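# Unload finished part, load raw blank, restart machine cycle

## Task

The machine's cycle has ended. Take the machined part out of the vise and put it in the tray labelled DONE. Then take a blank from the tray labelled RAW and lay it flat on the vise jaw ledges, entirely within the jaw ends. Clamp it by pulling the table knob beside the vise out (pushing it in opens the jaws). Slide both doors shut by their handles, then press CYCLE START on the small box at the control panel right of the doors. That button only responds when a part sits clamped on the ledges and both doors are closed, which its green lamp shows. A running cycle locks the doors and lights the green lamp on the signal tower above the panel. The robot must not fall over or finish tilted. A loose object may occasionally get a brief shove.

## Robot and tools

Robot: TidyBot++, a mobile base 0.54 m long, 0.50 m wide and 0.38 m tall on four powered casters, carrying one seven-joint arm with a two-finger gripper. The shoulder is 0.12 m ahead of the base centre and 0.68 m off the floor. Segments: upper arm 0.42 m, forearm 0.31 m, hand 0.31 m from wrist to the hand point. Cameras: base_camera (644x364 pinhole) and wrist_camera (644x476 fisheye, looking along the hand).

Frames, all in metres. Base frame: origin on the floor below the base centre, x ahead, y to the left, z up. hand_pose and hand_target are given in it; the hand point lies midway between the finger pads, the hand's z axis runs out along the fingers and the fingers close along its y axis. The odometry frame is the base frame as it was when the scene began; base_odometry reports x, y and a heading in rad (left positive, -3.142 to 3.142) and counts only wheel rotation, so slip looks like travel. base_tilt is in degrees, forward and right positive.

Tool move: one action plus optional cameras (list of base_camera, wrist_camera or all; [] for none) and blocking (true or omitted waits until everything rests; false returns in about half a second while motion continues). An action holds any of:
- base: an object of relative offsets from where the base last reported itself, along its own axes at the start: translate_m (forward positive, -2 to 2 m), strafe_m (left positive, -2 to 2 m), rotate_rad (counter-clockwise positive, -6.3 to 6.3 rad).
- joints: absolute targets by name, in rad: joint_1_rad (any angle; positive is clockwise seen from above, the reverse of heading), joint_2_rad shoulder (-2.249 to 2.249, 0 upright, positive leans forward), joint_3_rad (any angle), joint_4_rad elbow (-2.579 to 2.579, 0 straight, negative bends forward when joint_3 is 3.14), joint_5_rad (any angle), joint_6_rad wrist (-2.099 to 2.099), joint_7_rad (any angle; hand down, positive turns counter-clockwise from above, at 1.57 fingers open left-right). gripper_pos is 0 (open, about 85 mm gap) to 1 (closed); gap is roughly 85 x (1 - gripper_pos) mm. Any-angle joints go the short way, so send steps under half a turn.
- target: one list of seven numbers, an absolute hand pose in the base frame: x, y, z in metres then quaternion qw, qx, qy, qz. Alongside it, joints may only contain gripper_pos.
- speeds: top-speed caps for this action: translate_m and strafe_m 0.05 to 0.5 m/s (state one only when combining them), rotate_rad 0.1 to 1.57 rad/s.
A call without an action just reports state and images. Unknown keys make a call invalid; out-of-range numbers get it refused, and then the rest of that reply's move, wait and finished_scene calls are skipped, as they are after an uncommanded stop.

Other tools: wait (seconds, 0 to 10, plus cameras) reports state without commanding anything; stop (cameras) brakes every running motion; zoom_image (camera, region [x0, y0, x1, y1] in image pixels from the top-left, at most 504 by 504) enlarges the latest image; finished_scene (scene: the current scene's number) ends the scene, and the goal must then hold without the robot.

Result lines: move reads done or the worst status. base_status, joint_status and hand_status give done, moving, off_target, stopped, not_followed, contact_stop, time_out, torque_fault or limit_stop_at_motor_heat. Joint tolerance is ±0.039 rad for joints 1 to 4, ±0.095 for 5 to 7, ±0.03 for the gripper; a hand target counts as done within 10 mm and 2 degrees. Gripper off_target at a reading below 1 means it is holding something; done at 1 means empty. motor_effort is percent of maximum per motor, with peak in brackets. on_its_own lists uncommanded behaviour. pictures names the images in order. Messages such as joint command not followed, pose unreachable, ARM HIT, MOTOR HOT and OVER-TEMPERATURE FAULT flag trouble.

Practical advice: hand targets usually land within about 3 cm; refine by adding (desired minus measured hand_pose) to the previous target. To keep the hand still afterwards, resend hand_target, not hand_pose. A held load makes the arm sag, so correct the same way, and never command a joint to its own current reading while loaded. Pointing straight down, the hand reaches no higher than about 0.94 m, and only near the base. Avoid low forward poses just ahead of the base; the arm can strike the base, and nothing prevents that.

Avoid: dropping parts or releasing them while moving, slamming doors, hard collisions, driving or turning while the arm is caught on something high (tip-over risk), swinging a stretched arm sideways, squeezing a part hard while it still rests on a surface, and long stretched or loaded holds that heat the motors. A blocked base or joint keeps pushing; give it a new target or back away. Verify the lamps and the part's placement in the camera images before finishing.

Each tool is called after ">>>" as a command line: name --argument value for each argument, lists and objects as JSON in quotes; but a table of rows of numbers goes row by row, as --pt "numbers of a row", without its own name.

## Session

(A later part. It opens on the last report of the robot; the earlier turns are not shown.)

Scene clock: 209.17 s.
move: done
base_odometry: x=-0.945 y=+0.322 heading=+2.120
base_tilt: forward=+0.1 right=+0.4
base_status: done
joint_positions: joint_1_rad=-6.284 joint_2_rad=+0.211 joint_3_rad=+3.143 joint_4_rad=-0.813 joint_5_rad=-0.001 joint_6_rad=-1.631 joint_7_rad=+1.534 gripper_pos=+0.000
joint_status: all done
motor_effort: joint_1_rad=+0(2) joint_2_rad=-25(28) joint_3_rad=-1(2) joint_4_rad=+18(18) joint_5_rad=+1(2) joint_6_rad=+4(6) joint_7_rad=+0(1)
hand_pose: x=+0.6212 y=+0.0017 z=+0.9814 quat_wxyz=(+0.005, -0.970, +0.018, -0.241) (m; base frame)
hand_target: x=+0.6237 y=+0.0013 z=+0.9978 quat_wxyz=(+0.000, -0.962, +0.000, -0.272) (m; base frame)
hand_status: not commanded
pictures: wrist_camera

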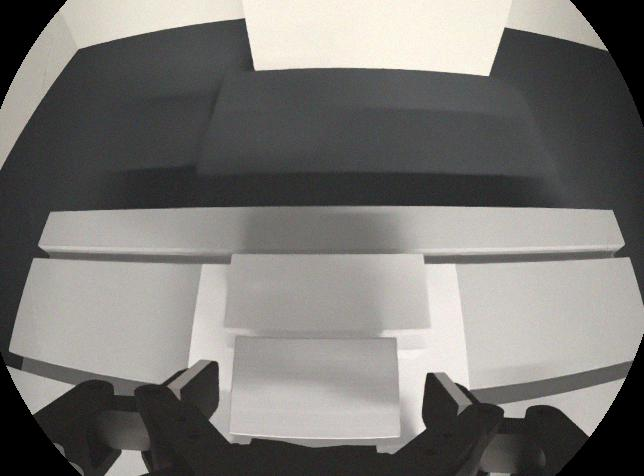

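>>> move --joints '{"joint_2_rad":0.175,"joint_4_rad":-0.89,"joint_6_rad":-1.53}' --cameras '[]'

>>> move --joints '{"gripper_pos":1}' --cameras '["wrist_camera"]'

Scene clock: 210.07 s.
move: done
base_odometry: x=-0.945 y=+0.322 heading=+2.120
base_tilt: forward=+0.1 right=+0.4
base_status: not commanded
joint_positions: joint_1_rad=-6.284 joint_2_rad=+0.202 joint_3_rad=+3.143 joint_4_rad=-0.875 joint_5_rad=-0.001 joint_6_rad=-1.579 joint_7_rad=+1.534 gripper_pos=+0.000
joint_status: all done
motor_effort: joint_1_rad=+0(1) joint_2_rad=-25(27) joint_3_rad=-1(1) joint_4_rad=+17(19) joint_5_rad=+1(1) joint_6_rad=+5(5) joint_7_rad=+1(1)
hand_pose: x=+0.6254 y=+0.0017 z=+0.9678 quat_wxyz=(+0.005, -0.970, +0.018, -0.240) (m; base frame)
hand_target: x=+0.6291 y=+0.0013 z=+0.9825 quat_wxyz=(+0.000, -0.963, +0.000, -0.270) (m; base frame)
hand_status: not commanded
pictures: none
No camera images: "cameras" was empty.

Scene clock: 211.17 s.
move: off_target
base_odometry: x=-0.945 y=+0.322 heading=+2.120
base_tilt: forward=+0.1 right=+0.5
base_status: not commanded
joint_positions: joint_1_rad=-6.285 joint_2_rad=+0.198 joint_3_rad=+3.142 joint_4_rad=-0.878 joint_5_rad=-0.002 joint_6_rad=-1.575 joint_7_rad=+1.534 gripper_pos=+0.285
joint_status: gripper_pos off_target (ended at +0.285, target +1.000)
motor_effort: joint_1_rad=+1(3) joint_2_rad=-25(29) joint_3_rad=+0(3) joint_4_rad=+18(20) joint_5_rad=+2(6) joint_6_rad=+6(7) joint_7_rad=+0(1)
hand_pose: x=+0.6251 y=+0.0029 z=+0.9691 quat_wxyz=(+0.006, -0.970, +0.017, -0.243) (m; base frame)
hand_target: x=+0.6291 y=+0.0013 z=+0.9825 quat_wxyz=(+0.000, -0.963, +0.000, -0.270) (m; base frame)
hand_status: not commanded
pictures: wrist_camera

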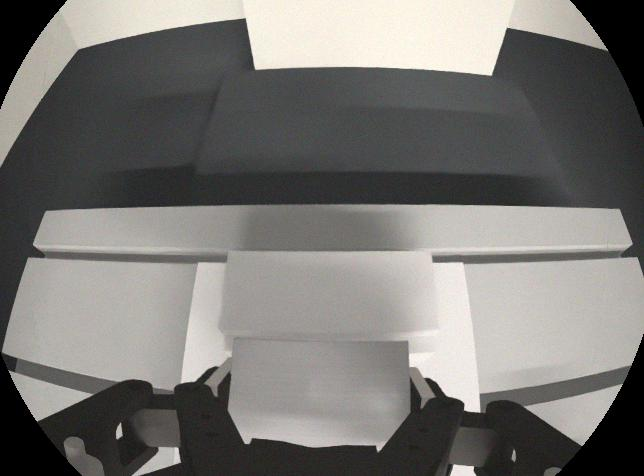

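>>> move --joints '{"joint_2_rad":0.19,"joint_4_rad":-0.75,"joint_6_rad":-1.65}' --cameras '[]'

>>> move --joints '{"joint_2_rad":0.25,"joint_4_rad":-0.44,"joint_6_rad":-1.92}' --cameras '["wrist_camera"]'

Scene clock: 212.47 s.
move: off_target
base_odometry: x=-0.945 y=+0.322 heading=+2.120
base_tilt: forward=+0.1 right=+0.4
base_status: not commanded
joint_positions: joint_1_rad=-6.285 joint_2_rad=+0.220 joint_3_rad=+3.142 joint_4_rad=-0.789 joint_5_rad=-0.002 joint_6_rad=-1.634 joint_7_rad=+1.534 gripper_pos=+0.285
joint_status: joint_4_rad off_target (ended at -0.789, target -0.750); the others done
motor_effort: joint_1_rad=+0(1) joint_2_rad=-29(32) joint_3_rad=-1(1) joint_4_rad=+20(23) joint_5_rad=+1(2) joint_6_rad=+8(9) joint_7_rad=+0(1)
hand_pose: x=+0.6257 y=+0.0029 z=+0.9867 quat_wxyz=(+0.006, -0.969, +0.017, -0.247) (m; base frame)
hand_target: x=+0.6155 y=+0.0013 z=+1.0153 quat_wxyz=(+0.000, -0.962, +0.000, -0.272) (m; base frame)
hand_status: not commanded
pictures: none
No camera images: "cameras" was empty.

Scene clock: 214.23 s.
move: done
base_odometry: x=-0.945 y=+0.322 heading=+2.120
base_tilt: forward=+0.1 right=+0.4
base_status: not commanded
joint_positions: joint_1_rad=-6.285 joint_2_rad=+0.266 joint_3_rad=+3.142 joint_4_rad=-0.474 joint_5_rad=-0.002 joint_6_rad=-1.889 joint_7_rad=+1.534 gripper_pos=+0.285
joint_status: all done
motor_effort: joint_1_rad=+0(1) joint_2_rad=-28(31) joint_3_rad=-1(1) joint_4_rad=+18(22) joint_5_rad=+1(1) joint_6_rad=+7(9) joint_7_rad=+0(1)
hand_pose: x=+0.5944 y=+0.0028 z=+1.0488 quat_wxyz=(+0.006, -0.967, +0.016, -0.254) (m; base frame)
hand_target: x=+0.5810 y=+0.0013 z=+1.0636 quat_wxyz=(+0.000, -0.965, +0.000, -0.263) (m; base frame)
hand_status: not commanded
pictures: wrist_camera

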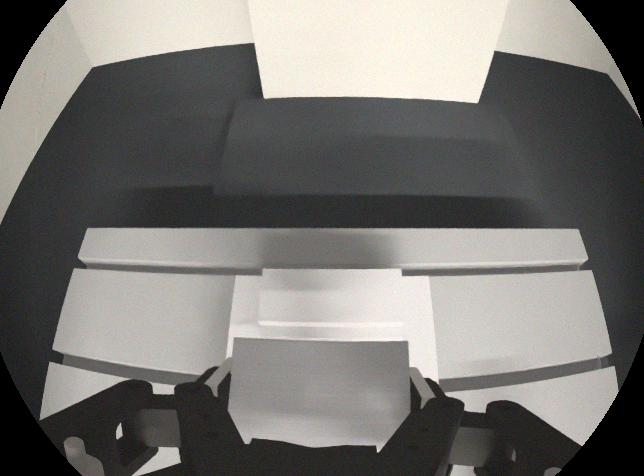

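>>> move --base '{"translate_m": -0.45}' --speeds '{"translate_m": 0.3}'

Scene clock: 217.77 s.
move: done
base_odometry: x=-0.710 y=-0.062 heading=+2.120
base_tilt: forward=+0.1 right=+0.5
base_status: done
joint_positions: joint_1_rad=-6.284 joint_2_rad=+0.279 joint_3_rad=+3.142 joint_4_rad=-0.471 joint_5_rad=-0.002 joint_6_rad=-1.898 joint_7_rad=+1.534 gripper_pos=+0.285
joint_status: not commanded
motor_effort: joint_1_rad=+0(2) joint_2_rad=-28(33) joint_3_rad=-1(2) joint_4_rad=+16(19) joint_5_rad=+1(2) joint_6_rad=+7(8) joint_7_rad=+0(1)
hand_pose: x=+0.5969 y=+0.0024 z=+1.0419 quat_wxyz=(+0.005, -0.970, +0.017, -0.244) (m; base frame)
hand_target: x=+0.5810 y=+0.0013 z=+1.0636 quat_wxyz=(+0.000, -0.965, +0.000, -0.263) (m; base frame)
hand_status: not commanded
pictures: base_camera, wrist_camera

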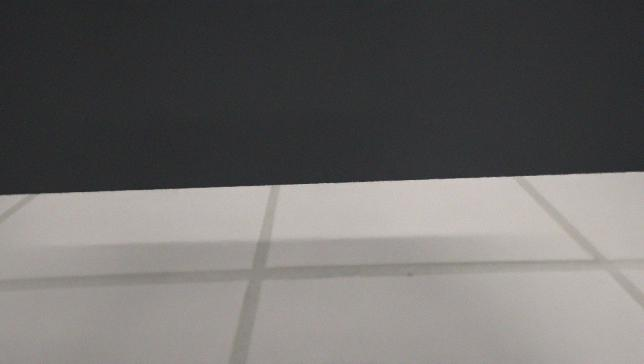

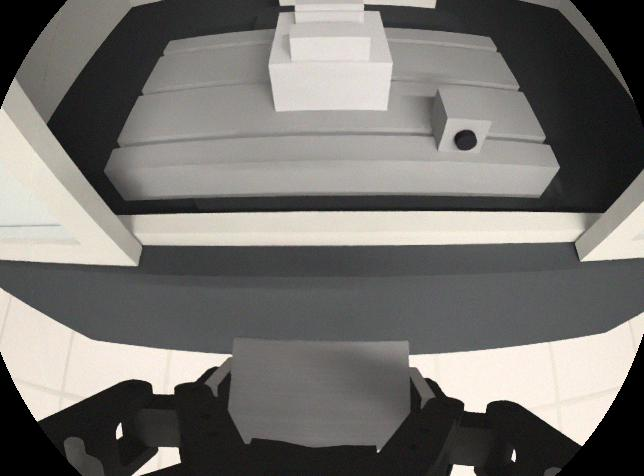

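>>> zoom_image --camera "wrist_camera" --region '[200, 310, 440, 470]'

Scaled by 2.100.

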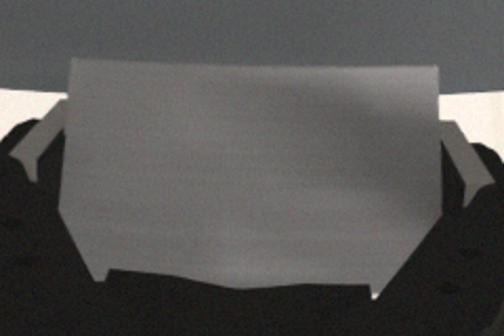

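>>> move --base '{"translate_m": -0.65, "strafe_m": -0.18, "rotate_rad": 3.137}' --speeds '{"translate_m": 0.4, "rotate_rad": 1.2}' --cameras '["wrist_camera"]'

>>> move --base '{"translate_m": 0.2}' --speeds '{"translate_m": 0.3}'

Scene clock: 222.47 s.
move: done
base_odometry: x=-0.217 y=-0.523 heading=-1.027
base_tilt: forward=+0.1 right=+0.4
base_status: done
joint_positions: joint_1_rad=-6.286 joint_2_rad=+0.295 joint_3_rad=+3.142 joint_4_rad=-0.471 joint_5_rad=-0.002 joint_6_rad=-1.898 joint_7_rad=+1.534 gripper_pos=+0.285
joint_status: not commanded
motor_effort: joint_1_rad=+0(3) joint_2_rad=-29(35) joint_3_rad=-1(2) joint_4_rad=+17(19) joint_5_rad=+1(2) joint_6_rad=+7(7) joint_7_rad=+0(1)
hand_pose: x=+0.6022 y=+0.0034 z=+1.0346 quat_wxyz=(+0.006, -0.971, +0.016, -0.237) (m; base frame)
hand_target: x=+0.5810 y=+0.0013 z=+1.0636 quat_wxyz=(+0.000, -0.965, +0.000, -0.263) (m; base frame)
hand_status: not commanded
pictures: wrist_camera

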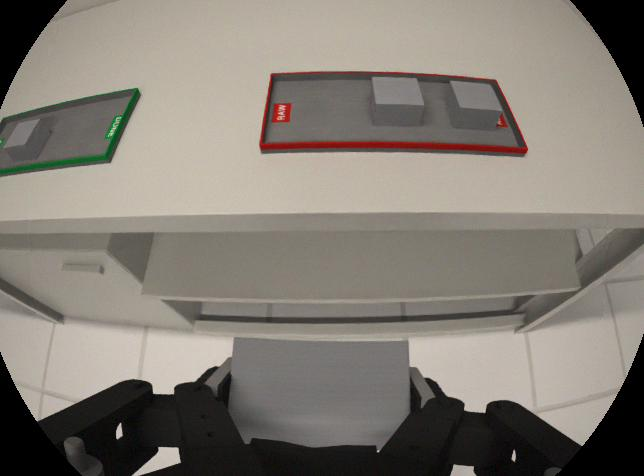

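Scene clock: 224.03 s.
move: done
base_odometry: x=-0.114 y=-0.694 heading=-1.026
base_tilt: forward=+0.1 right=+0.4
base_status: done
joint_positions: joint_1_rad=-6.286 joint_2_rad=+0.290 joint_3_rad=+3.142 joint_4_rad=-0.470 joint_5_rad=-0.002 joint_6_rad=-1.899 joint_7_rad=+1.534 gripper_pos=+0.285
joint_status: not commanded
motor_effort: joint_1_rad=+0(1) joint_2_rad=-29(33) joint_3_rad=-1(1) joint_4_rad=+17(19) joint_5_rad=+1(1) joint_6_rad=+6(8) joint_7_rad=+1(1)
hand_pose: x=+0.6004 y=+0.0034 z=+1.0369 quat_wxyz=(+0.006, -0.971, +0.016, -0.239) (m; base frame)
hand_target: x=+0.5810 y=+0.0013 z=+1.0636 quat_wxyz=(+0.000, -0.965, +0.000, -0.263) (m; base frame)
hand_status: not commanded
pictures: base_camera, wrist_camera

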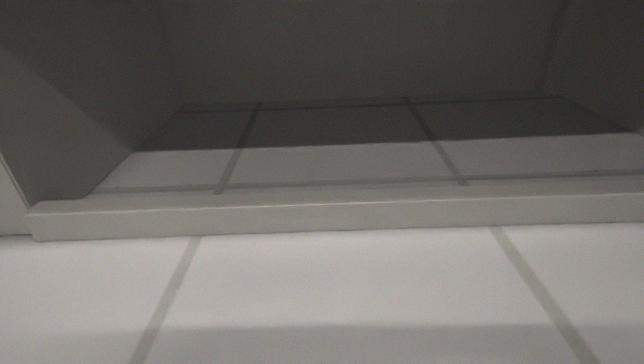

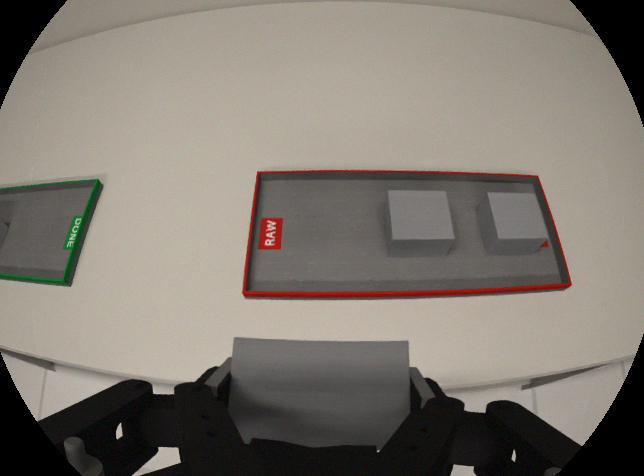

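>>> move --base '{"translate_m": 0.156, "strafe_m": 0.03}' --speeds '{"translate_m": 0.2}' --cameras '[]'

>>> move --joints '{"joint_1_rad": 0, "joint_2_rad": 0.1, "joint_3_rad": 3.1416, "joint_4_rad": -1.18, "joint_5_rad": 0, "joint_6_rad": -1.31, "joint_7_rad": 1.57}'

Scene clock: 225.93 s.
move: done
base_odometry: x=-0.007 y=-0.812 heading=-1.026
base_tilt: forward=+0.1 right=+0.4
base_status: done
joint_positions: joint_1_rad=-6.286 joint_2_rad=+0.289 joint_3_rad=+3.142 joint_4_rad=-0.469 joint_5_rad=-0.002 joint_6_rad=-1.901 joint_7_rad=+1.534 gripper_pos=+0.285
joint_status: not commanded
motor_effort: joint_1_rad=+0(2) joint_2_rad=-29(34) joint_3_rad=-1(2) joint_4_rad=+18(19) joint_5_rad=+1(1) joint_6_rad=+6(8) joint_7_rad=+0(1)
hand_pose: x=+0.5993 y=+0.0033 z=+1.0378 quat_wxyz=(+0.006, -0.971, +0.016, -0.239) (m; base frame)
hand_target: x=+0.5810 y=+0.0013 z=+1.0636 quat_wxyz=(+0.000, -0.965, +0.000, -0.263) (m; base frame)
hand_status: not commanded
pictures: none
No camera images: "cameras" was empty.

Scene clock: 228.23 s.
move: off_target
base_odometry: x=-0.007 y=-0.812 heading=-1.026
base_tilt: forward=+0.1 right=+0.4
base_status: not commanded
joint_positions: joint_1_rad=-6.286 joint_2_rad=+0.153 joint_3_rad=+3.142 joint_4_rad=-1.181 joint_5_rad=-0.002 joint_6_rad=-1.372 joint_7_rad=+1.534 gripper_pos=+0.285
joint_status: joint_2_rad off_target (ended at +0.153, target +0.100); the others done
motor_effort: joint_1_rad=+0(1) joint_2_rad=-29(31) joint_3_rad=-1(2) joint_4_rad=+23(24) joint_5_rad=+1(2) joint_6_rad=+7(7) joint_7_rad=+0(2)
hand_pose: x=+0.6202 y=+0.0033 z=+0.8892 quat_wxyz=(+0.005, -0.976, +0.017, -0.216) (m; base frame)
hand_target: x=+0.6253 y=+0.0014 z=+0.9255 quat_wxyz=(+0.000, -0.962, +0.000, -0.272) (m; base frame)
hand_status: not commanded
pictures: base_camera, wrist_camera

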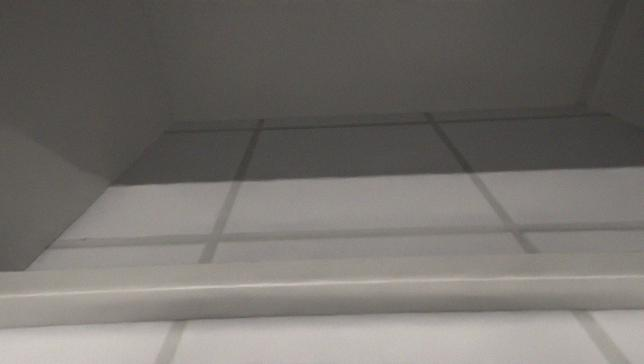

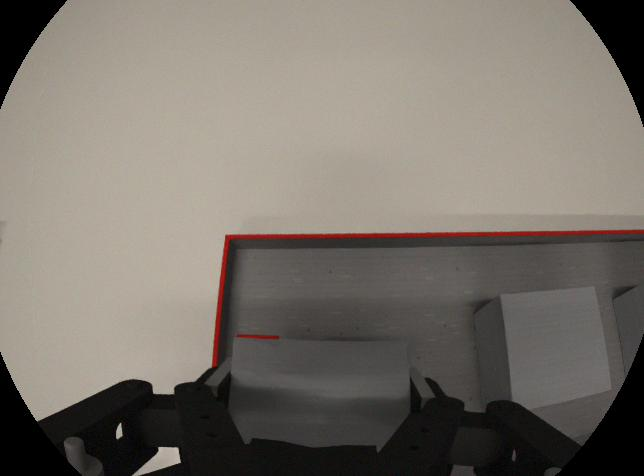

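>>> move --joints '{"joint_2_rad": 0.09, "joint_4_rad": -1.25, "joint_6_rad": -1.25}' --cameras '[]'

>>> move --joints '{"joint_2_rad": 0.085, "joint_4_rad": -1.285, "joint_6_rad": -1.22}' --cameras '["wrist_camera"]'

Scene clock: 229.47 s.
move: off_target
base_odometry: x=-0.007 y=-0.812 heading=-1.026
base_tilt: forward=+0.1 right=+0.4
base_status: not commanded
joint_positions: joint_1_rad=-6.286 joint_2_rad=+0.137 joint_3_rad=+3.142 joint_4_rad=-1.251 joint_5_rad=-0.002 joint_6_rad=-1.311 joint_7_rad=+1.534 gripper_pos=+0.285
joint_status: joint_2_rad off_target (ended at +0.137, target +0.090); the others done
motor_effort: joint_1_rad=+0(1) joint_2_rad=-28(29) joint_3_rad=-1(1) joint_4_rad=+22(23) joint_5_rad=+1(1) joint_6_rad=+5(6) joint_7_rad=+0(1)
hand_pose: x=+0.6190 y=+0.0033 z=+0.8746 quat_wxyz=(+0.005, -0.975, +0.017, -0.220) (m; base frame)
hand_target: x=+0.6260 y=+0.0014 z=+0.9076 quat_wxyz=(+0.000, -0.962, +0.000, -0.272) (m; base frame)
hand_status: not commanded
pictures: none
No camera images: "cameras" was empty.

Scene clock: 230.13 s.
move: done
base_odometry: x=-0.007 y=-0.812 heading=-1.026
base_tilt: forward=+0.1 right=+0.4
base_status: not commanded
joint_positions: joint_1_rad=-6.286 joint_2_rad=+0.121 joint_3_rad=+3.142 joint_4_rad=-1.280 joint_5_rad=-0.002 joint_6_rad=-1.278 joint_7_rad=+1.534 gripper_pos=+0.285
joint_status: all done
motor_effort: joint_1_rad=+1(1) joint_2_rad=-25(28) joint_3_rad=+0(1) joint_4_rad=+21(22) joint_5_rad=+2(2) joint_6_rad=+6(7) joint_7_rad=+0(1)
hand_pose: x=+0.6186 y=+0.0033 z=+0.8738 quat_wxyz=(+0.006, -0.973, +0.017, -0.229) (m; base frame)
hand_target: x=+0.6259 y=+0.0014 z=+0.8986 quat_wxyz=(+0.000, -0.962, +0.000, -0.272) (m; base frame)
hand_status: not commanded
pictures: wrist_camera

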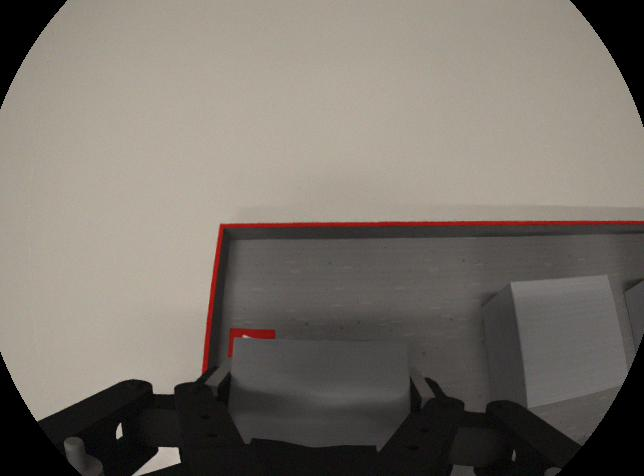

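>>> move --joints '{"gripper_pos": 0.22}' --cameras '[]'

>>> move --joints '{"gripper_pos": 0.1}' --cameras '[]'

>>> move --joints '{"joint_2_rad": 0.1, "joint_4_rad": -1.0, "joint_6_rad": -1.48}' --cameras '[]'

>>> move --joints '{"joint_2_rad": 0.2, "joint_4_rad": -0.55, "joint_6_rad": -1.85}'

Scene clock: 231.57 s.
move: done
base_odometry: x=-0.007 y=-0.812 heading=-1.026
base_tilt: forward=+0.1 right=+0.4
base_status: not commanded
joint_positions: joint_1_rad=-6.286 joint_2_rad=+0.112 joint_3_rad=+3.142 joint_4_rad=-1.281 joint_5_rad=-0.002 joint_6_rad=-1.264 joint_7_rad=+1.534 gripper_pos=+0.220
joint_status: all done
motor_effort: joint_1_rad=+0(1) joint_2_rad=-24(28) joint_3_rad=-1(1) joint_4_rad=+20(22) joint_5_rad=+1(2) joint_6_rad=+5(7) joint_7_rad=+0(1)
hand_pose: x=+0.6203 y=+0.0033 z=+0.8804 quat_wxyz=(+0.006, -0.971, +0.017, -0.240) (m; base frame)
hand_target: x=+0.6259 y=+0.0014 z=+0.8986 quat_wxyz=(+0.000, -0.962, +0.000, -0.272) (m; base frame)
hand_status: not commanded
pictures: none
No camera images: "cameras" was empty.

Scene clock: 232.10 s.
move: done
base_odometry: x=-0.007 y=-0.812 heading=-1.026
base_tilt: forward=+0.1 right=+0.4
base_status: not commanded
joint_positions: joint_1_rad=-6.286 joint_2_rad=+0.112 joint_3_rad=+3.142 joint_4_rad=-1.281 joint_5_rad=-0.002 joint_6_rad=-1.264 joint_7_rad=+1.534 gripper_pos=+0.100
joint_status: all done
motor_effort: joint_1_rad=+0(1) joint_2_rad=-24(24) joint_3_rad=-1(1) joint_4_rad=+19(20) joint_5_rad=+1(1) joint_6_rad=+5(5) joint_7_rad=+0(1)
hand_pose: x=+0.6203 y=+0.0033 z=+0.8804 quat_wxyz=(+0.006, -0.971, +0.017, -0.240) (m; base frame)
hand_target: x=+0.6259 y=+0.0014 z=+0.8986 quat_wxyz=(+0.000, -0.962, +0.000, -0.272) (m; base frame)
hand_status: not commanded
pictures: none
No camera images: "cameras" was empty.

Scene clock: 233.47 s.
move: done
base_odometry: x=-0.007 y=-0.812 heading=-1.026
base_tilt: forward=+0.1 right=+0.4
base_status: not commanded
joint_positions: joint_1_rad=-6.286 joint_2_rad=+0.111 joint_3_rad=+3.142 joint_4_rad=-1.019 joint_5_rad=-0.002 joint_6_rad=-1.435 joint_7_rad=+1.534 gripper_pos=+0.100
joint_status: all done
motor_effort: joint_1_rad=+0(1) joint_2_rad=-23(26) joint_3_rad=-1(1) joint_4_rad=+19(21) joint_5_rad=+1(1) joint_6_rad=+6(6) joint_7_rad=+1(1)
hand_pose: x=+0.6198 y=+0.0033 z=+0.9731 quat_wxyz=(+0.007, -0.959, +0.016, -0.284) (m; base frame)
hand_target: x=+0.6069 y=+0.0014 z=+0.9796 quat_wxyz=(+0.000, -0.961, +0.000, -0.277) (m; base frame)
hand_status: not commanded
pictures: none
No camera images: "cameras" was empty.

Scene clock: 235.10 s.
move: done
base_odometry: x=-0.007 y=-0.812 heading=-1.026
base_tilt: forward=+0.1 right=+0.4
base_status: not commanded
joint_positions: joint_1_rad=-6.286 joint_2_rad=+0.191 joint_3_rad=+3.142 joint_4_rad=-0.570 joint_5_rad=-0.002 joint_6_rad=-1.803 joint_7_rad=+1.534 gripper_pos=+0.100
joint_status: all done
motor_effort: joint_1_rad=+0(1) joint_2_rad=-22(24) joint_3_rad=-1(1) joint_4_rad=+14(20) joint_5_rad=+1(1) joint_6_rad=+5(7) joint_7_rad=+0(1)
hand_pose: x=+0.5856 y=+0.0032 z=+1.0618 quat_wxyz=(+0.006, -0.958, +0.016, -0.285) (m; base frame)
hand_target: x=+0.5773 y=+0.0014 z=+1.0574 quat_wxyz=(+0.000, -0.964, +0.000, -0.267) (m; base frame)
hand_status: not commanded
pictures: base_camera, wrist_camera

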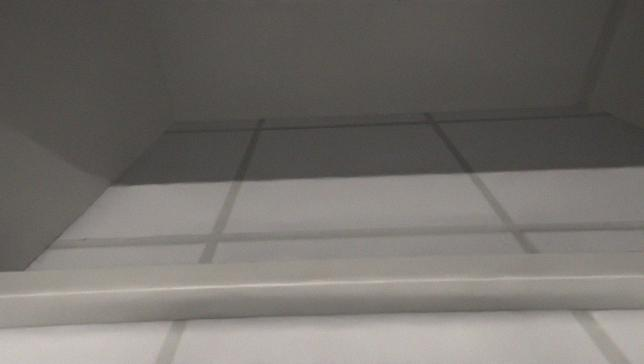

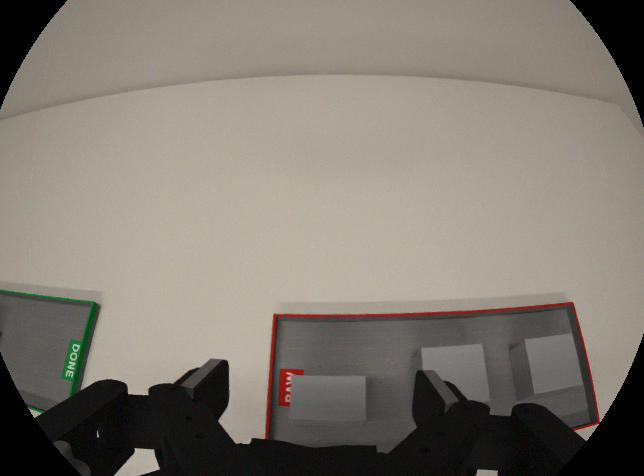

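>>> zoom_image --camera "wrist_camera" --region '[260, 290, 620, 450]'

Scaled by 1.400.

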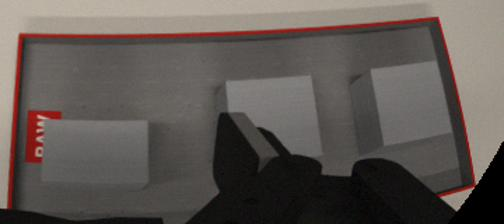

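>>> move --base '{"translate_m": 0.012, "strafe_m": -0.125}' --joints '{"joint_2_rad": 0.12, "joint_4_rad": -0.95, "joint_6_rad": -1.52, "gripper_pos": 0.0}' --cameras '["wrist_camera"]'

Scene clock: 237.80 s.
move: done
base_odometry: x=-0.108 y=-0.887 heading=-1.026
base_tilt: forward=+0.1 right=+0.5
base_status: done
joint_positions: joint_1_rad=-6.278 joint_2_rad=+0.149 joint_3_rad=+3.143 joint_4_rad=-0.933 joint_5_rad=-0.002 joint_6_rad=-1.570 joint_7_rad=+1.534 gripper_pos=+0.000
joint_status: all done
motor_effort: joint_1_rad=+0(3) joint_2_rad=-23(25) joint_3_rad=-1(3) joint_4_rad=+18(18) joint_5_rad=+1(2) joint_6_rad=+5(6) joint_7_rad=+0(1)
hand_pose: x=+0.6053 y=-0.0013 z=+0.9707 quat_wxyz=(+0.005, -0.970, +0.021, -0.242) (m; base frame)
hand_target: x=+0.6083 y=+0.0014 z=+0.9853 quat_wxyz=(+0.000, -0.962, +0.000, -0.272) (m; base frame)
hand_status: not commanded
pictures: wrist_camera

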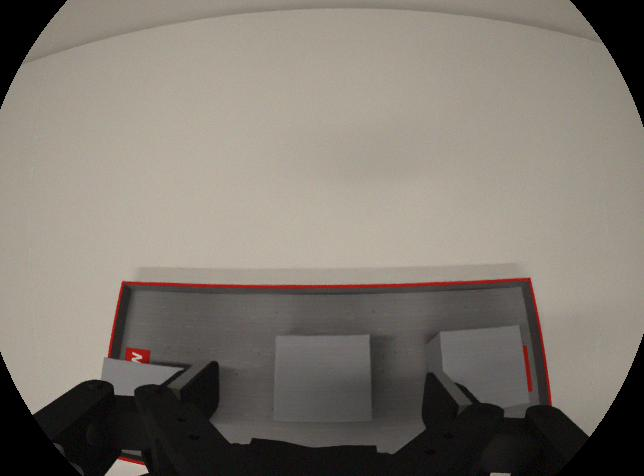

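>>> move --joints '{"joint_1_rad": 0, "joint_2_rad": 0.12, "joint_4_rad": -1.17, "joint_6_rad": -1.31, "gripper_pos": 0.12}' --cameras '["wrist_camera"]'

>>> move --joints '{"joint_2_rad": 0.12, "joint_4_rad": -1.29, "joint_6_rad": -1.19}' --cameras '["wrist_camera"]'

Scene clock: 239.43 s.
move: done
base_odometry: x=-0.108 y=-0.887 heading=-1.026
base_tilt: forward=+0.1 right=+0.4
base_status: not commanded
joint_positions: joint_1_rad=-6.278 joint_2_rad=+0.143 joint_3_rad=+3.143 joint_4_rad=-1.154 joint_5_rad=-0.002 joint_6_rad=-1.362 joint_7_rad=+1.534 gripper_pos=+0.120
joint_status: all done
motor_effort: joint_1_rad=+0(1) joint_2_rad=-25(26) joint_3_rad=-1(1) joint_4_rad=+19(20) joint_5_rad=+1(1) joint_6_rad=+5(6) joint_7_rad=+0(1)
hand_pose: x=+0.6261 y=-0.0015 z=+0.9075 quat_wxyz=(+0.005, -0.971, +0.021, -0.239) (m; base frame)
hand_target: x=+0.6319 y=+0.0014 z=+0.9199 quat_wxyz=(+0.000, -0.964, +0.000, -0.267) (m; base frame)
hand_status: not commanded
pictures: wrist_camera

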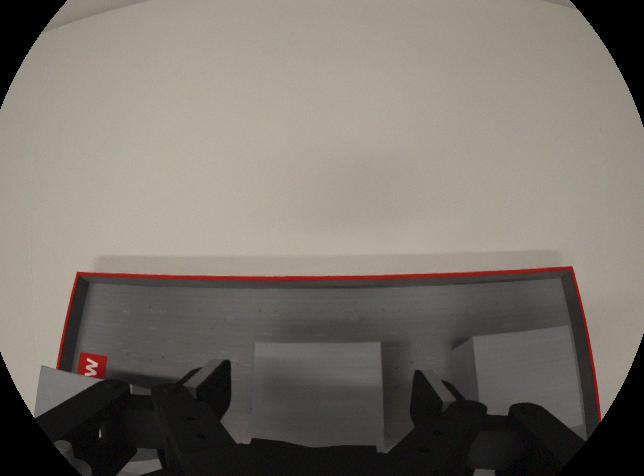

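Scene clock: 240.67 s.
move: done
base_odometry: x=-0.108 y=-0.887 heading=-1.026
base_tilt: forward=+0.1 right=+0.5
base_status: not commanded
joint_positions: joint_1_rad=-6.278 joint_2_rad=+0.142 joint_3_rad=+3.143 joint_4_rad=-1.276 joint_5_rad=-0.002 joint_6_rad=-1.240 joint_7_rad=+1.534 gripper_pos=+0.120
joint_status: all done
motor_effort: joint_1_rad=+0(1) joint_2_rad=-25(26) joint_3_rad=-1(1) joint_4_rad=+19(21) joint_5_rad=+1(1) joint_6_rad=+5(6) joint_7_rad=+1(1)
hand_pose: x=+0.6338 y=-0.0016 z=+0.8707 quat_wxyz=(+0.005, -0.971, +0.021, -0.239) (m; base frame)
hand_target: x=+0.6402 y=+0.0014 z=+0.8831 quat_wxyz=(+0.000, -0.964, +0.000, -0.267) (m; base frame)
hand_status: not commanded
pictures: wrist_camera

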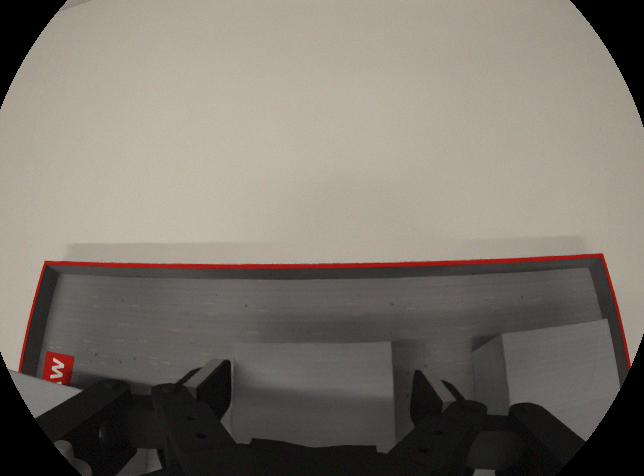

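>>> move --base '{"strafe_m": 0.004}' --joints '{"joint_2_rad": 0.108, "joint_4_rad": -1.365, "joint_6_rad": -1.125}' --cameras '["wrist_camera"]'

Scene clock: 241.97 s.
move: done
base_odometry: x=-0.105 y=-0.885 heading=-1.026
base_tilt: forward=+0.1 right=+0.5
base_status: done
joint_positions: joint_1_rad=-6.280 joint_2_rad=+0.134 joint_3_rad=+3.143 joint_4_rad=-1.352 joint_5_rad=-0.002 joint_6_rad=-1.174 joint_7_rad=+1.534 gripper_pos=+0.120
joint_status: all done
motor_effort: joint_1_rad=+0(3) joint_2_rad=-25(26) joint_3_rad=-1(3) joint_4_rad=+19(21) joint_5_rad=+1(2) joint_6_rad=+5(6) joint_7_rad=+0(1)
hand_pose: x=+0.6328 y=-0.0003 z=+0.8495 quat_wxyz=(+0.005, -0.971, +0.020, -0.238) (m; base frame)
hand_target: x=+0.6382 y=+0.0014 z=+0.8644 quat_wxyz=(+0.000, -0.963, +0.000, -0.268) (m; base frame)
hand_status: not commanded
pictures: wrist_camera

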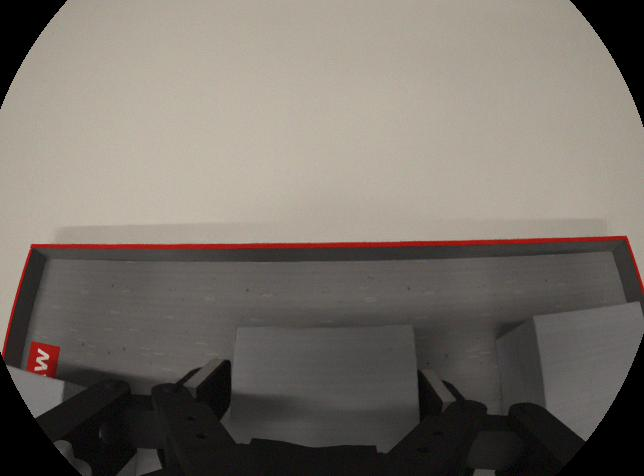

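>>> move --joints '{"gripper_pos": 1.0}' --cameras '["wrist_camera"]'

>>> move --joints '{"joint_2_rad": 0.11, "joint_4_rad": -1.1, "joint_6_rad": -1.4}' --cameras '[]'

>>> move --joints '{"joint_2_rad": 0.24, "joint_4_rad": -0.44, "joint_6_rad": -1.94}'

Scene clock: 243.17 s.
move: off_target
base_odometry: x=-0.105 y=-0.885 heading=-1.026
base_tilt: forward=+0.1 right=+0.5
base_status: not commanded
joint_positions: joint_1_rad=-6.279 joint_2_rad=+0.131 joint_3_rad=+3.144 joint_4_rad=-1.353 joint_5_rad=-0.001 joint_6_rad=-1.172 joint_7_rad=+1.534 gripper_pos=+0.279
joint_status: gripper_pos off_target (ended at +0.279, target +1.000)
motor_effort: joint_1_rad=-1(4) joint_2_rad=-25(27) joint_3_rad=-1(4) joint_4_rad=+20(21) joint_5_rad=+1(3) joint_6_rad=+6(6) joint_7_rad=+1(1)
hand_pose: x=+0.6324 y=-0.0016 z=+0.8508 quat_wxyz=(+0.004, -0.971, +0.021, -0.240) (m; base frame)
hand_target: x=+0.6382 y=+0.0014 z=+0.8644 quat_wxyz=(+0.000, -0.963, +0.000, -0.268) (m; base frame)
hand_status: not commanded
pictures: wrist_camera

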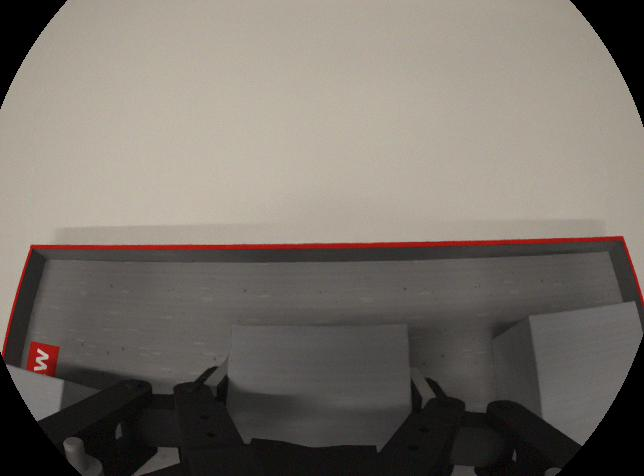

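Scene clock: 244.50 s.
move: done
base_odometry: x=-0.105 y=-0.885 heading=-1.026
base_tilt: forward=+0.1 right=+0.5
base_status: not commanded
joint_positions: joint_1_rad=-6.279 joint_2_rad=+0.142 joint_3_rad=+3.144 joint_4_rad=-1.135 joint_5_rad=-0.001 joint_6_rad=-1.367 joint_7_rad=+1.534 gripper_pos=+0.279
joint_status: all done
motor_effort: joint_1_rad=+0(1) joint_2_rad=-28(31) joint_3_rad=-1(1) joint_4_rad=+23(26) joint_5_rad=+1(1) joint_6_rad=+7(8) joint_7_rad=+0(1)
hand_pose: x=+0.6282 y=-0.0015 z=+0.9160 quat_wxyz=(+0.004, -0.969, +0.021, -0.247) (m; base frame)
hand_target: x=+0.6171 y=+0.0014 z=+0.9427 quat_wxyz=(+0.000, -0.965, +0.000, -0.263) (m; base frame)
hand_status: not commanded
pictures: none
No camera images: "cameras" was empty.

Scene clock: 246.43 s.
move: done
base_odometry: x=-0.105 y=-0.885 heading=-1.026
base_tilt: forward=+0.1 right=+0.5
base_status: not commanded
joint_positions: joint_1_rad=-6.279 joint_2_rad=+0.252 joint_3_rad=+3.144 joint_4_rad=-0.474 joint_5_rad=-0.001 joint_6_rad=-1.906 joint_7_rad=+1.534 gripper_pos=+0.279
joint_status: all done
motor_effort: joint_1_rad=+0(1) joint_2_rad=-27(30) joint_3_rad=-1(1) joint_4_rad=+17(24) joint_5_rad=+1(1) joint_6_rad=+7(8) joint_7_rad=+0(1)
hand_pose: x=+0.5846 y=-0.0011 z=+1.0527 quat_wxyz=(+0.004, -0.967, +0.021, -0.252) (m; base frame)
hand_target: x=+0.5718 y=+0.0014 z=+1.0650 quat_wxyz=(+0.000, -0.966, +0.000, -0.258) (m; base frame)
hand_status: not commanded
pictures: base_camera, wrist_camera

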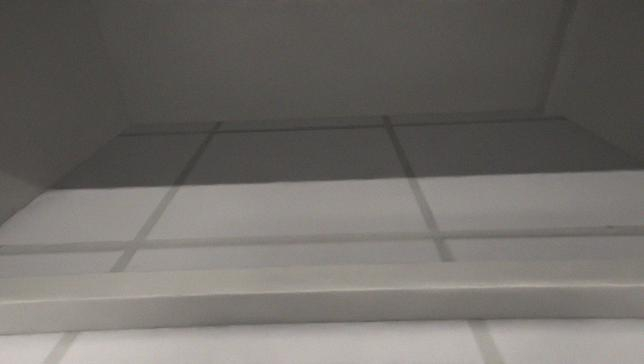

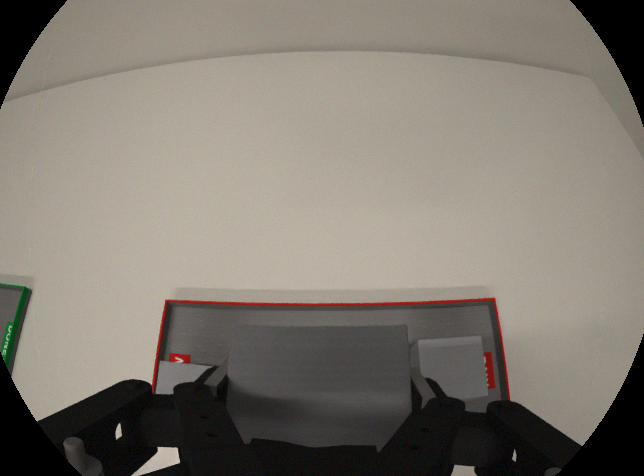

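>>> move --base '{"translate_m": -1.102, "strafe_m": -0.081, "rotate_rad": 3.141}' --speeds '{"translate_m": 0.4, "rotate_rad": 1.0}'

Scene clock: 251.03 s.
move: done
base_odometry: x=-0.745 y=+0.016 heading=+2.115
base_tilt: forward=+0.1 right=+0.5
base_status: done
joint_positions: joint_1_rad=-6.287 joint_2_rad=+0.281 joint_3_rad=+3.143 joint_4_rad=-0.472 joint_5_rad=-0.001 joint_6_rad=-1.913 joint_7_rad=+1.534 gripper_pos=+0.279
joint_status: not commanded
motor_effort: joint_1_rad=+0(3) joint_2_rad=-28(34) joint_3_rad=-1(3) joint_4_rad=+16(19) joint_5_rad=+1(2) joint_6_rad=+7(7) joint_7_rad=+0(1)
hand_pose: x=+0.5933 y=+0.0027 z=+1.0386 quat_wxyz=(+0.005, -0.972, +0.017, -0.236) (m; base frame)
hand_target: x=+0.5718 y=+0.0014 z=+1.0650 quat_wxyz=(+0.000, -0.966, +0.000, -0.258) (m; base frame)
hand_status: not commanded
pictures: base_camera, wrist_camera

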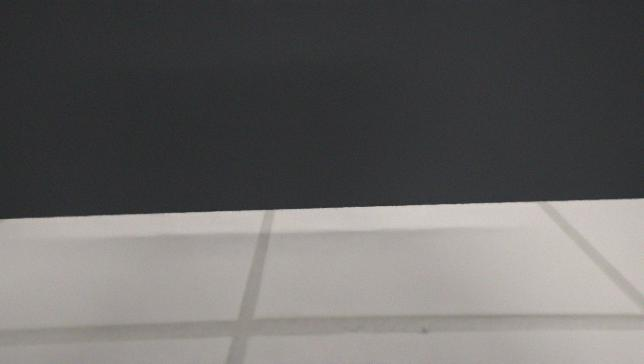

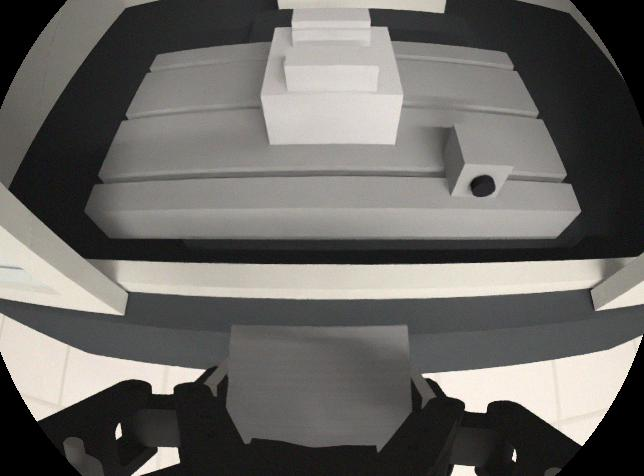

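>>> move --base '{"translate_m": 0.3}' --speeds '{"translate_m": 0.3}' --cameras '["wrist_camera"]'

Scene clock: 253.20 s.
move: done
base_odometry: x=-0.900 y=+0.272 heading=+2.116
base_tilt: forward=+0.1 right=+0.4
base_status: done
joint_positions: joint_1_rad=-6.287 joint_2_rad=+0.277 joint_3_rad=+3.143 joint_4_rad=-0.470 joint_5_rad=-0.001 joint_6_rad=-1.916 joint_7_rad=+1.534 gripper_pos=+0.279
joint_status: not commanded
motor_effort: joint_1_rad=+0(1) joint_2_rad=-29(32) joint_3_rad=-1(1) joint_4_rad=+18(18) joint_5_rad=+1(1) joint_6_rad=+7(8) joint_7_rad=+0(1)
hand_pose: x=+0.5911 y=+0.0027 z=+1.0405 quat_wxyz=(+0.005, -0.971, +0.017, -0.237) (m; base frame)
hand_target: x=+0.5718 y=+0.0014 z=+1.0650 quat_wxyz=(+0.000, -0.966, +0.000, -0.258) (m; base frame)
hand_status: not commanded
pictures: wrist_camera

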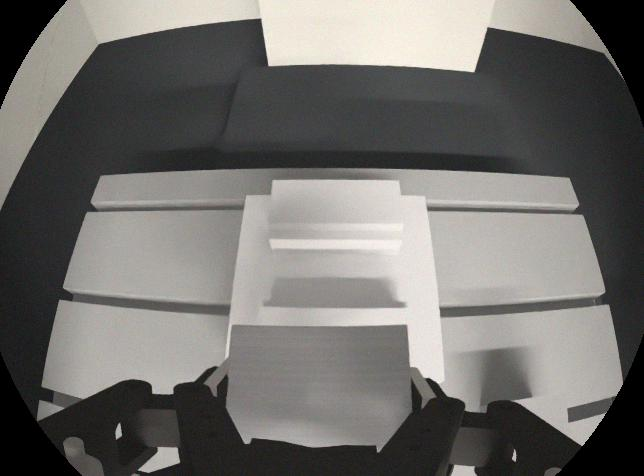

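>>> move --base '{"strafe_m": -0.01, "translate_m": 0.02}' --cameras '["wrist_camera"]'

>>> zoom_image --camera "wrist_camera" --region '[210, 160, 460, 360]'

Scene clock: 254.30 s.
move: done
base_odometry: x=-0.902 y=+0.295 heading=+2.116
base_tilt: forward=+0.1 right=+0.4
base_status: done
joint_positions: joint_1_rad=-6.285 joint_2_rad=+0.279 joint_3_rad=+3.143 joint_4_rad=-0.470 joint_5_rad=-0.001 joint_6_rad=-1.917 joint_7_rad=+1.534 gripper_pos=+0.279
joint_status: not commanded
motor_effort: joint_1_rad=+0(2) joint_2_rad=-28(32) joint_3_rad=-1(2) joint_4_rad=+17(19) joint_5_rad=+1(2) joint_6_rad=+6(7) joint_7_rad=+0(1)
hand_pose: x=+0.5916 y=+0.0020 z=+1.0396 quat_wxyz=(+0.004, -0.972, +0.017, -0.235) (m; base frame)
hand_target: x=+0.5718 y=+0.0014 z=+1.0650 quat_wxyz=(+0.000, -0.966, +0.000, -0.258) (m; base frame)
hand_status: not commanded
pictures: wrist_camera

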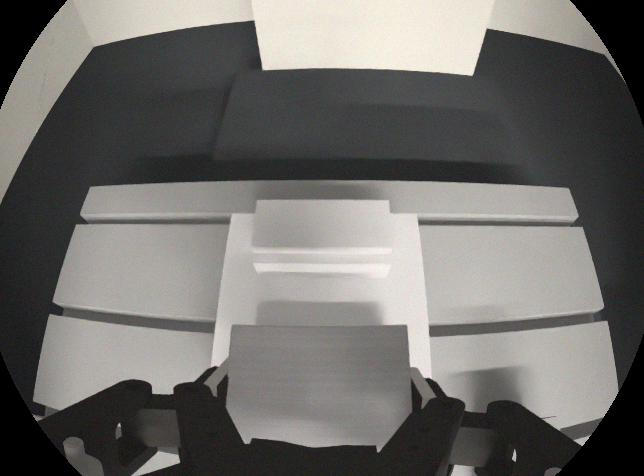

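Scaled by 2.016.

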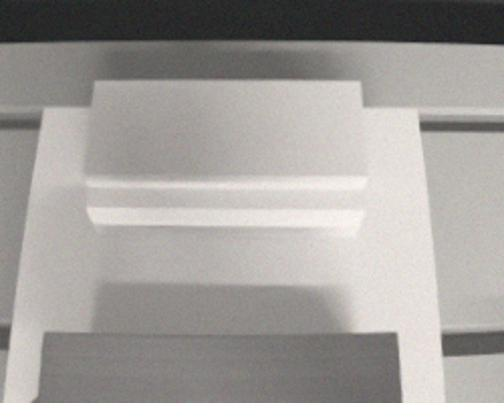

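>>> move --base '{"translate_m": 0.042}' --speeds '{"translate_m": 0.15}' --joints '{"joint_1_rad": 0, "joint_2_rad": 0.205, "joint_4_rad": -0.75, "joint_6_rad": -1.65}' --cameras '["wrist_camera"]'

Scene clock: 256.07 s.
move: off_target
base_odometry: x=-0.924 y=+0.331 heading=+2.116
base_tilt: forward=+0.1 right=+0.4
base_status: done
joint_positions: joint_1_rad=-6.285 joint_2_rad=+0.245 joint_3_rad=+3.143 joint_4_rad=-0.745 joint_5_rad=-0.001 joint_6_rad=-1.712 joint_7_rad=+1.534 gripper_pos=+0.279
joint_status: joint_2_rad off_target (ended at +0.245, target +0.205); the others done
motor_effort: joint_1_rad=+0(2) joint_2_rad=-29(32) joint_3_rad=-1(2) joint_4_rad=+19(20) joint_5_rad=+1(2) joint_6_rad=+5(7) joint_7_rad=+0(1)
hand_pose: x=+0.6163 y=+0.0020 z=+0.9807 quat_wxyz=(+0.004, -0.976, +0.018, -0.218) (m; base frame)
hand_target: x=+0.6204 y=+0.0013 z=+1.0078 quat_wxyz=(+0.000, -0.964, +0.000, -0.265) (m; base frame)
hand_status: not commanded
pictures: wrist_camera

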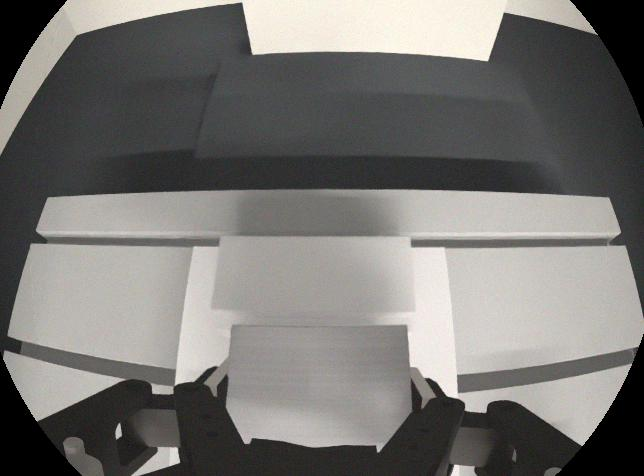

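>>> move --base '{"translate_m": 0.01}' --speeds '{"translate_m": 0.1}' --joints '{"joint_2_rad": 0.195, "joint_4_rad": -0.71, "joint_6_rad": -1.665}' --cameras '["wrist_camera"]'

>>> zoom_image --camera "wrist_camera" --region '[180, 220, 460, 360]'

Scene clock: 257.20 s.
move: off_target
base_odometry: x=-0.929 y=+0.339 heading=+2.115
base_tilt: forward=+0.1 right=+0.4
base_status: done
joint_positions: joint_1_rad=-6.285 joint_2_rad=+0.238 joint_3_rad=+3.143 joint_4_rad=-0.733 joint_5_rad=-0.001 joint_6_rad=-1.711 joint_7_rad=+1.534 gripper_pos=+0.279
joint_status: joint_2_rad off_target (ended at +0.238, target +0.195); the others done
motor_effort: joint_1_rad=+0(2) joint_2_rad=-30(36) joint_3_rad=-1(2) joint_4_rad=+20(21) joint_5_rad=+1(1) joint_6_rad=+6(8) joint_7_rad=+0(1)
hand_pose: x=+0.6158 y=+0.0020 z=+0.9892 quat_wxyz=(+0.004, -0.974, +0.017, -0.228) (m; base frame)
hand_target: x=+0.6162 y=+0.0013 z=+1.0269 quat_wxyz=(+0.000, -0.959, +0.000, -0.282) (m; base frame)
hand_status: not commanded
pictures: wrist_camera

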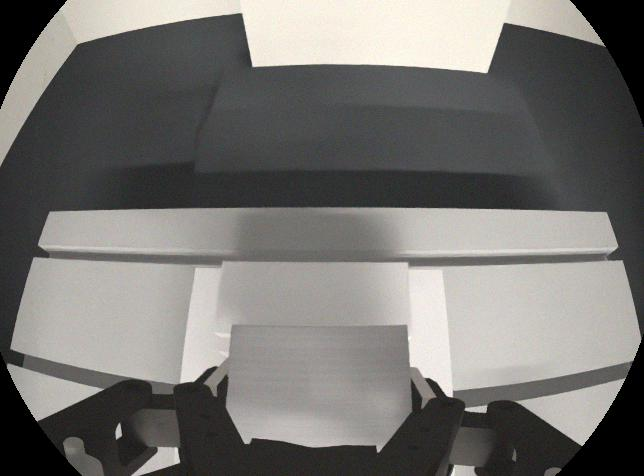

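Scaled by 1.800.

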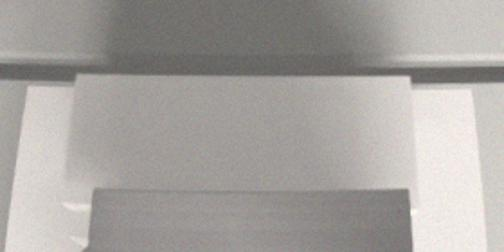

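>>> move --base '{"translate_m": 0.003}' --speeds '{"translate_m": 0.1}' --joints '{"joint_2_rad": 0.186, "joint_4_rad": -0.775, "joint_6_rad": -1.605}' --cameras '["wrist_camera"]'

Scene clock: 258.23 s.
move: off_target
base_odometry: x=-0.931 y=+0.342 heading=+2.115
base_tilt: forward=+0.1 right=+0.4
base_status: done
joint_positions: joint_1_rad=-6.285 joint_2_rad=+0.231 joint_3_rad=+3.143 joint_4_rad=-0.775 joint_5_rad=-0.001 joint_6_rad=-1.663 joint_7_rad=+1.534 gripper_pos=+0.279
joint_status: joint_2_rad off_target (ended at +0.231, target +0.186); the others done
motor_effort: joint_1_rad=+0(1) joint_2_rad=-30(32) joint_3_rad=-1(2) joint_4_rad=+20(20) joint_5_rad=+1(1) joint_6_rad=+6(7) joint_7_rad=+0(1)
hand_pose: x=+0.6226 y=+0.0019 z=+0.9823 quat_wxyz=(+0.004, -0.972, +0.017, -0.234) (m; base frame)
hand_target: x=+0.6240 y=+0.0013 z=+1.0142 quat_wxyz=(+0.000, -0.959, +0.000, -0.284) (m; base frame)
hand_status: not commanded
pictures: wrist_camera

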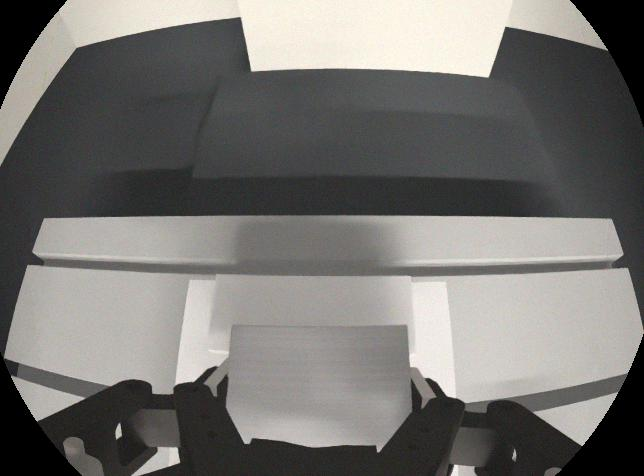

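>>> move --base '{"translate_m": -0.006}' --speeds '{"translate_m": 0.1}' --cameras '["wrist_camera"]'

>>> zoom_image --camera "wrist_camera" --region '[180, 260, 460, 400]'

Scene clock: 259.00 s.
move: done
base_odometry: x=-0.928 y=+0.337 heading=+2.115
base_tilt: forward=+0.1 right=+0.5
base_status: done
joint_positions: joint_1_rad=-6.285 joint_2_rad=+0.226 joint_3_rad=+3.143 joint_4_rad=-0.776 joint_5_rad=-0.001 joint_6_rad=-1.659 joint_7_rad=+1.534 gripper_pos=+0.279
joint_status: not commanded
motor_effort: joint_1_rad=+0(1) joint_2_rad=-29(34) joint_3_rad=-1(1) joint_4_rad=+20(22) joint_5_rad=+1(2) joint_6_rad=+6(8) joint_7_rad=+0(1)
hand_pose: x=+0.6221 y=+0.0019 z=+0.9856 quat_wxyz=(+0.005, -0.971, +0.017, -0.239) (m; base frame)
hand_target: x=+0.6240 y=+0.0013 z=+1.0142 quat_wxyz=(+0.000, -0.959, +0.000, -0.284) (m; base frame)
hand_status: not commanded
pictures: wrist_camera

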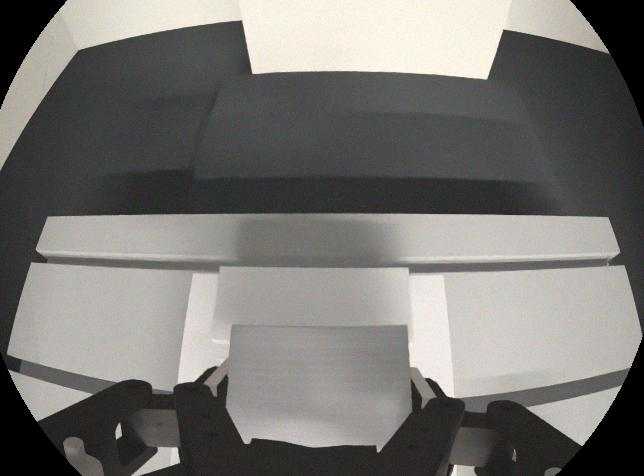

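Scaled by 1.800.

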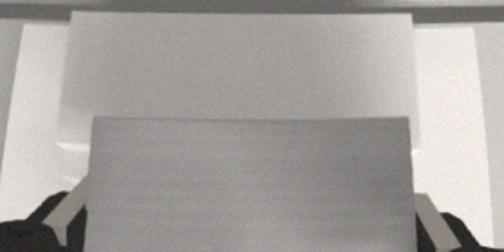

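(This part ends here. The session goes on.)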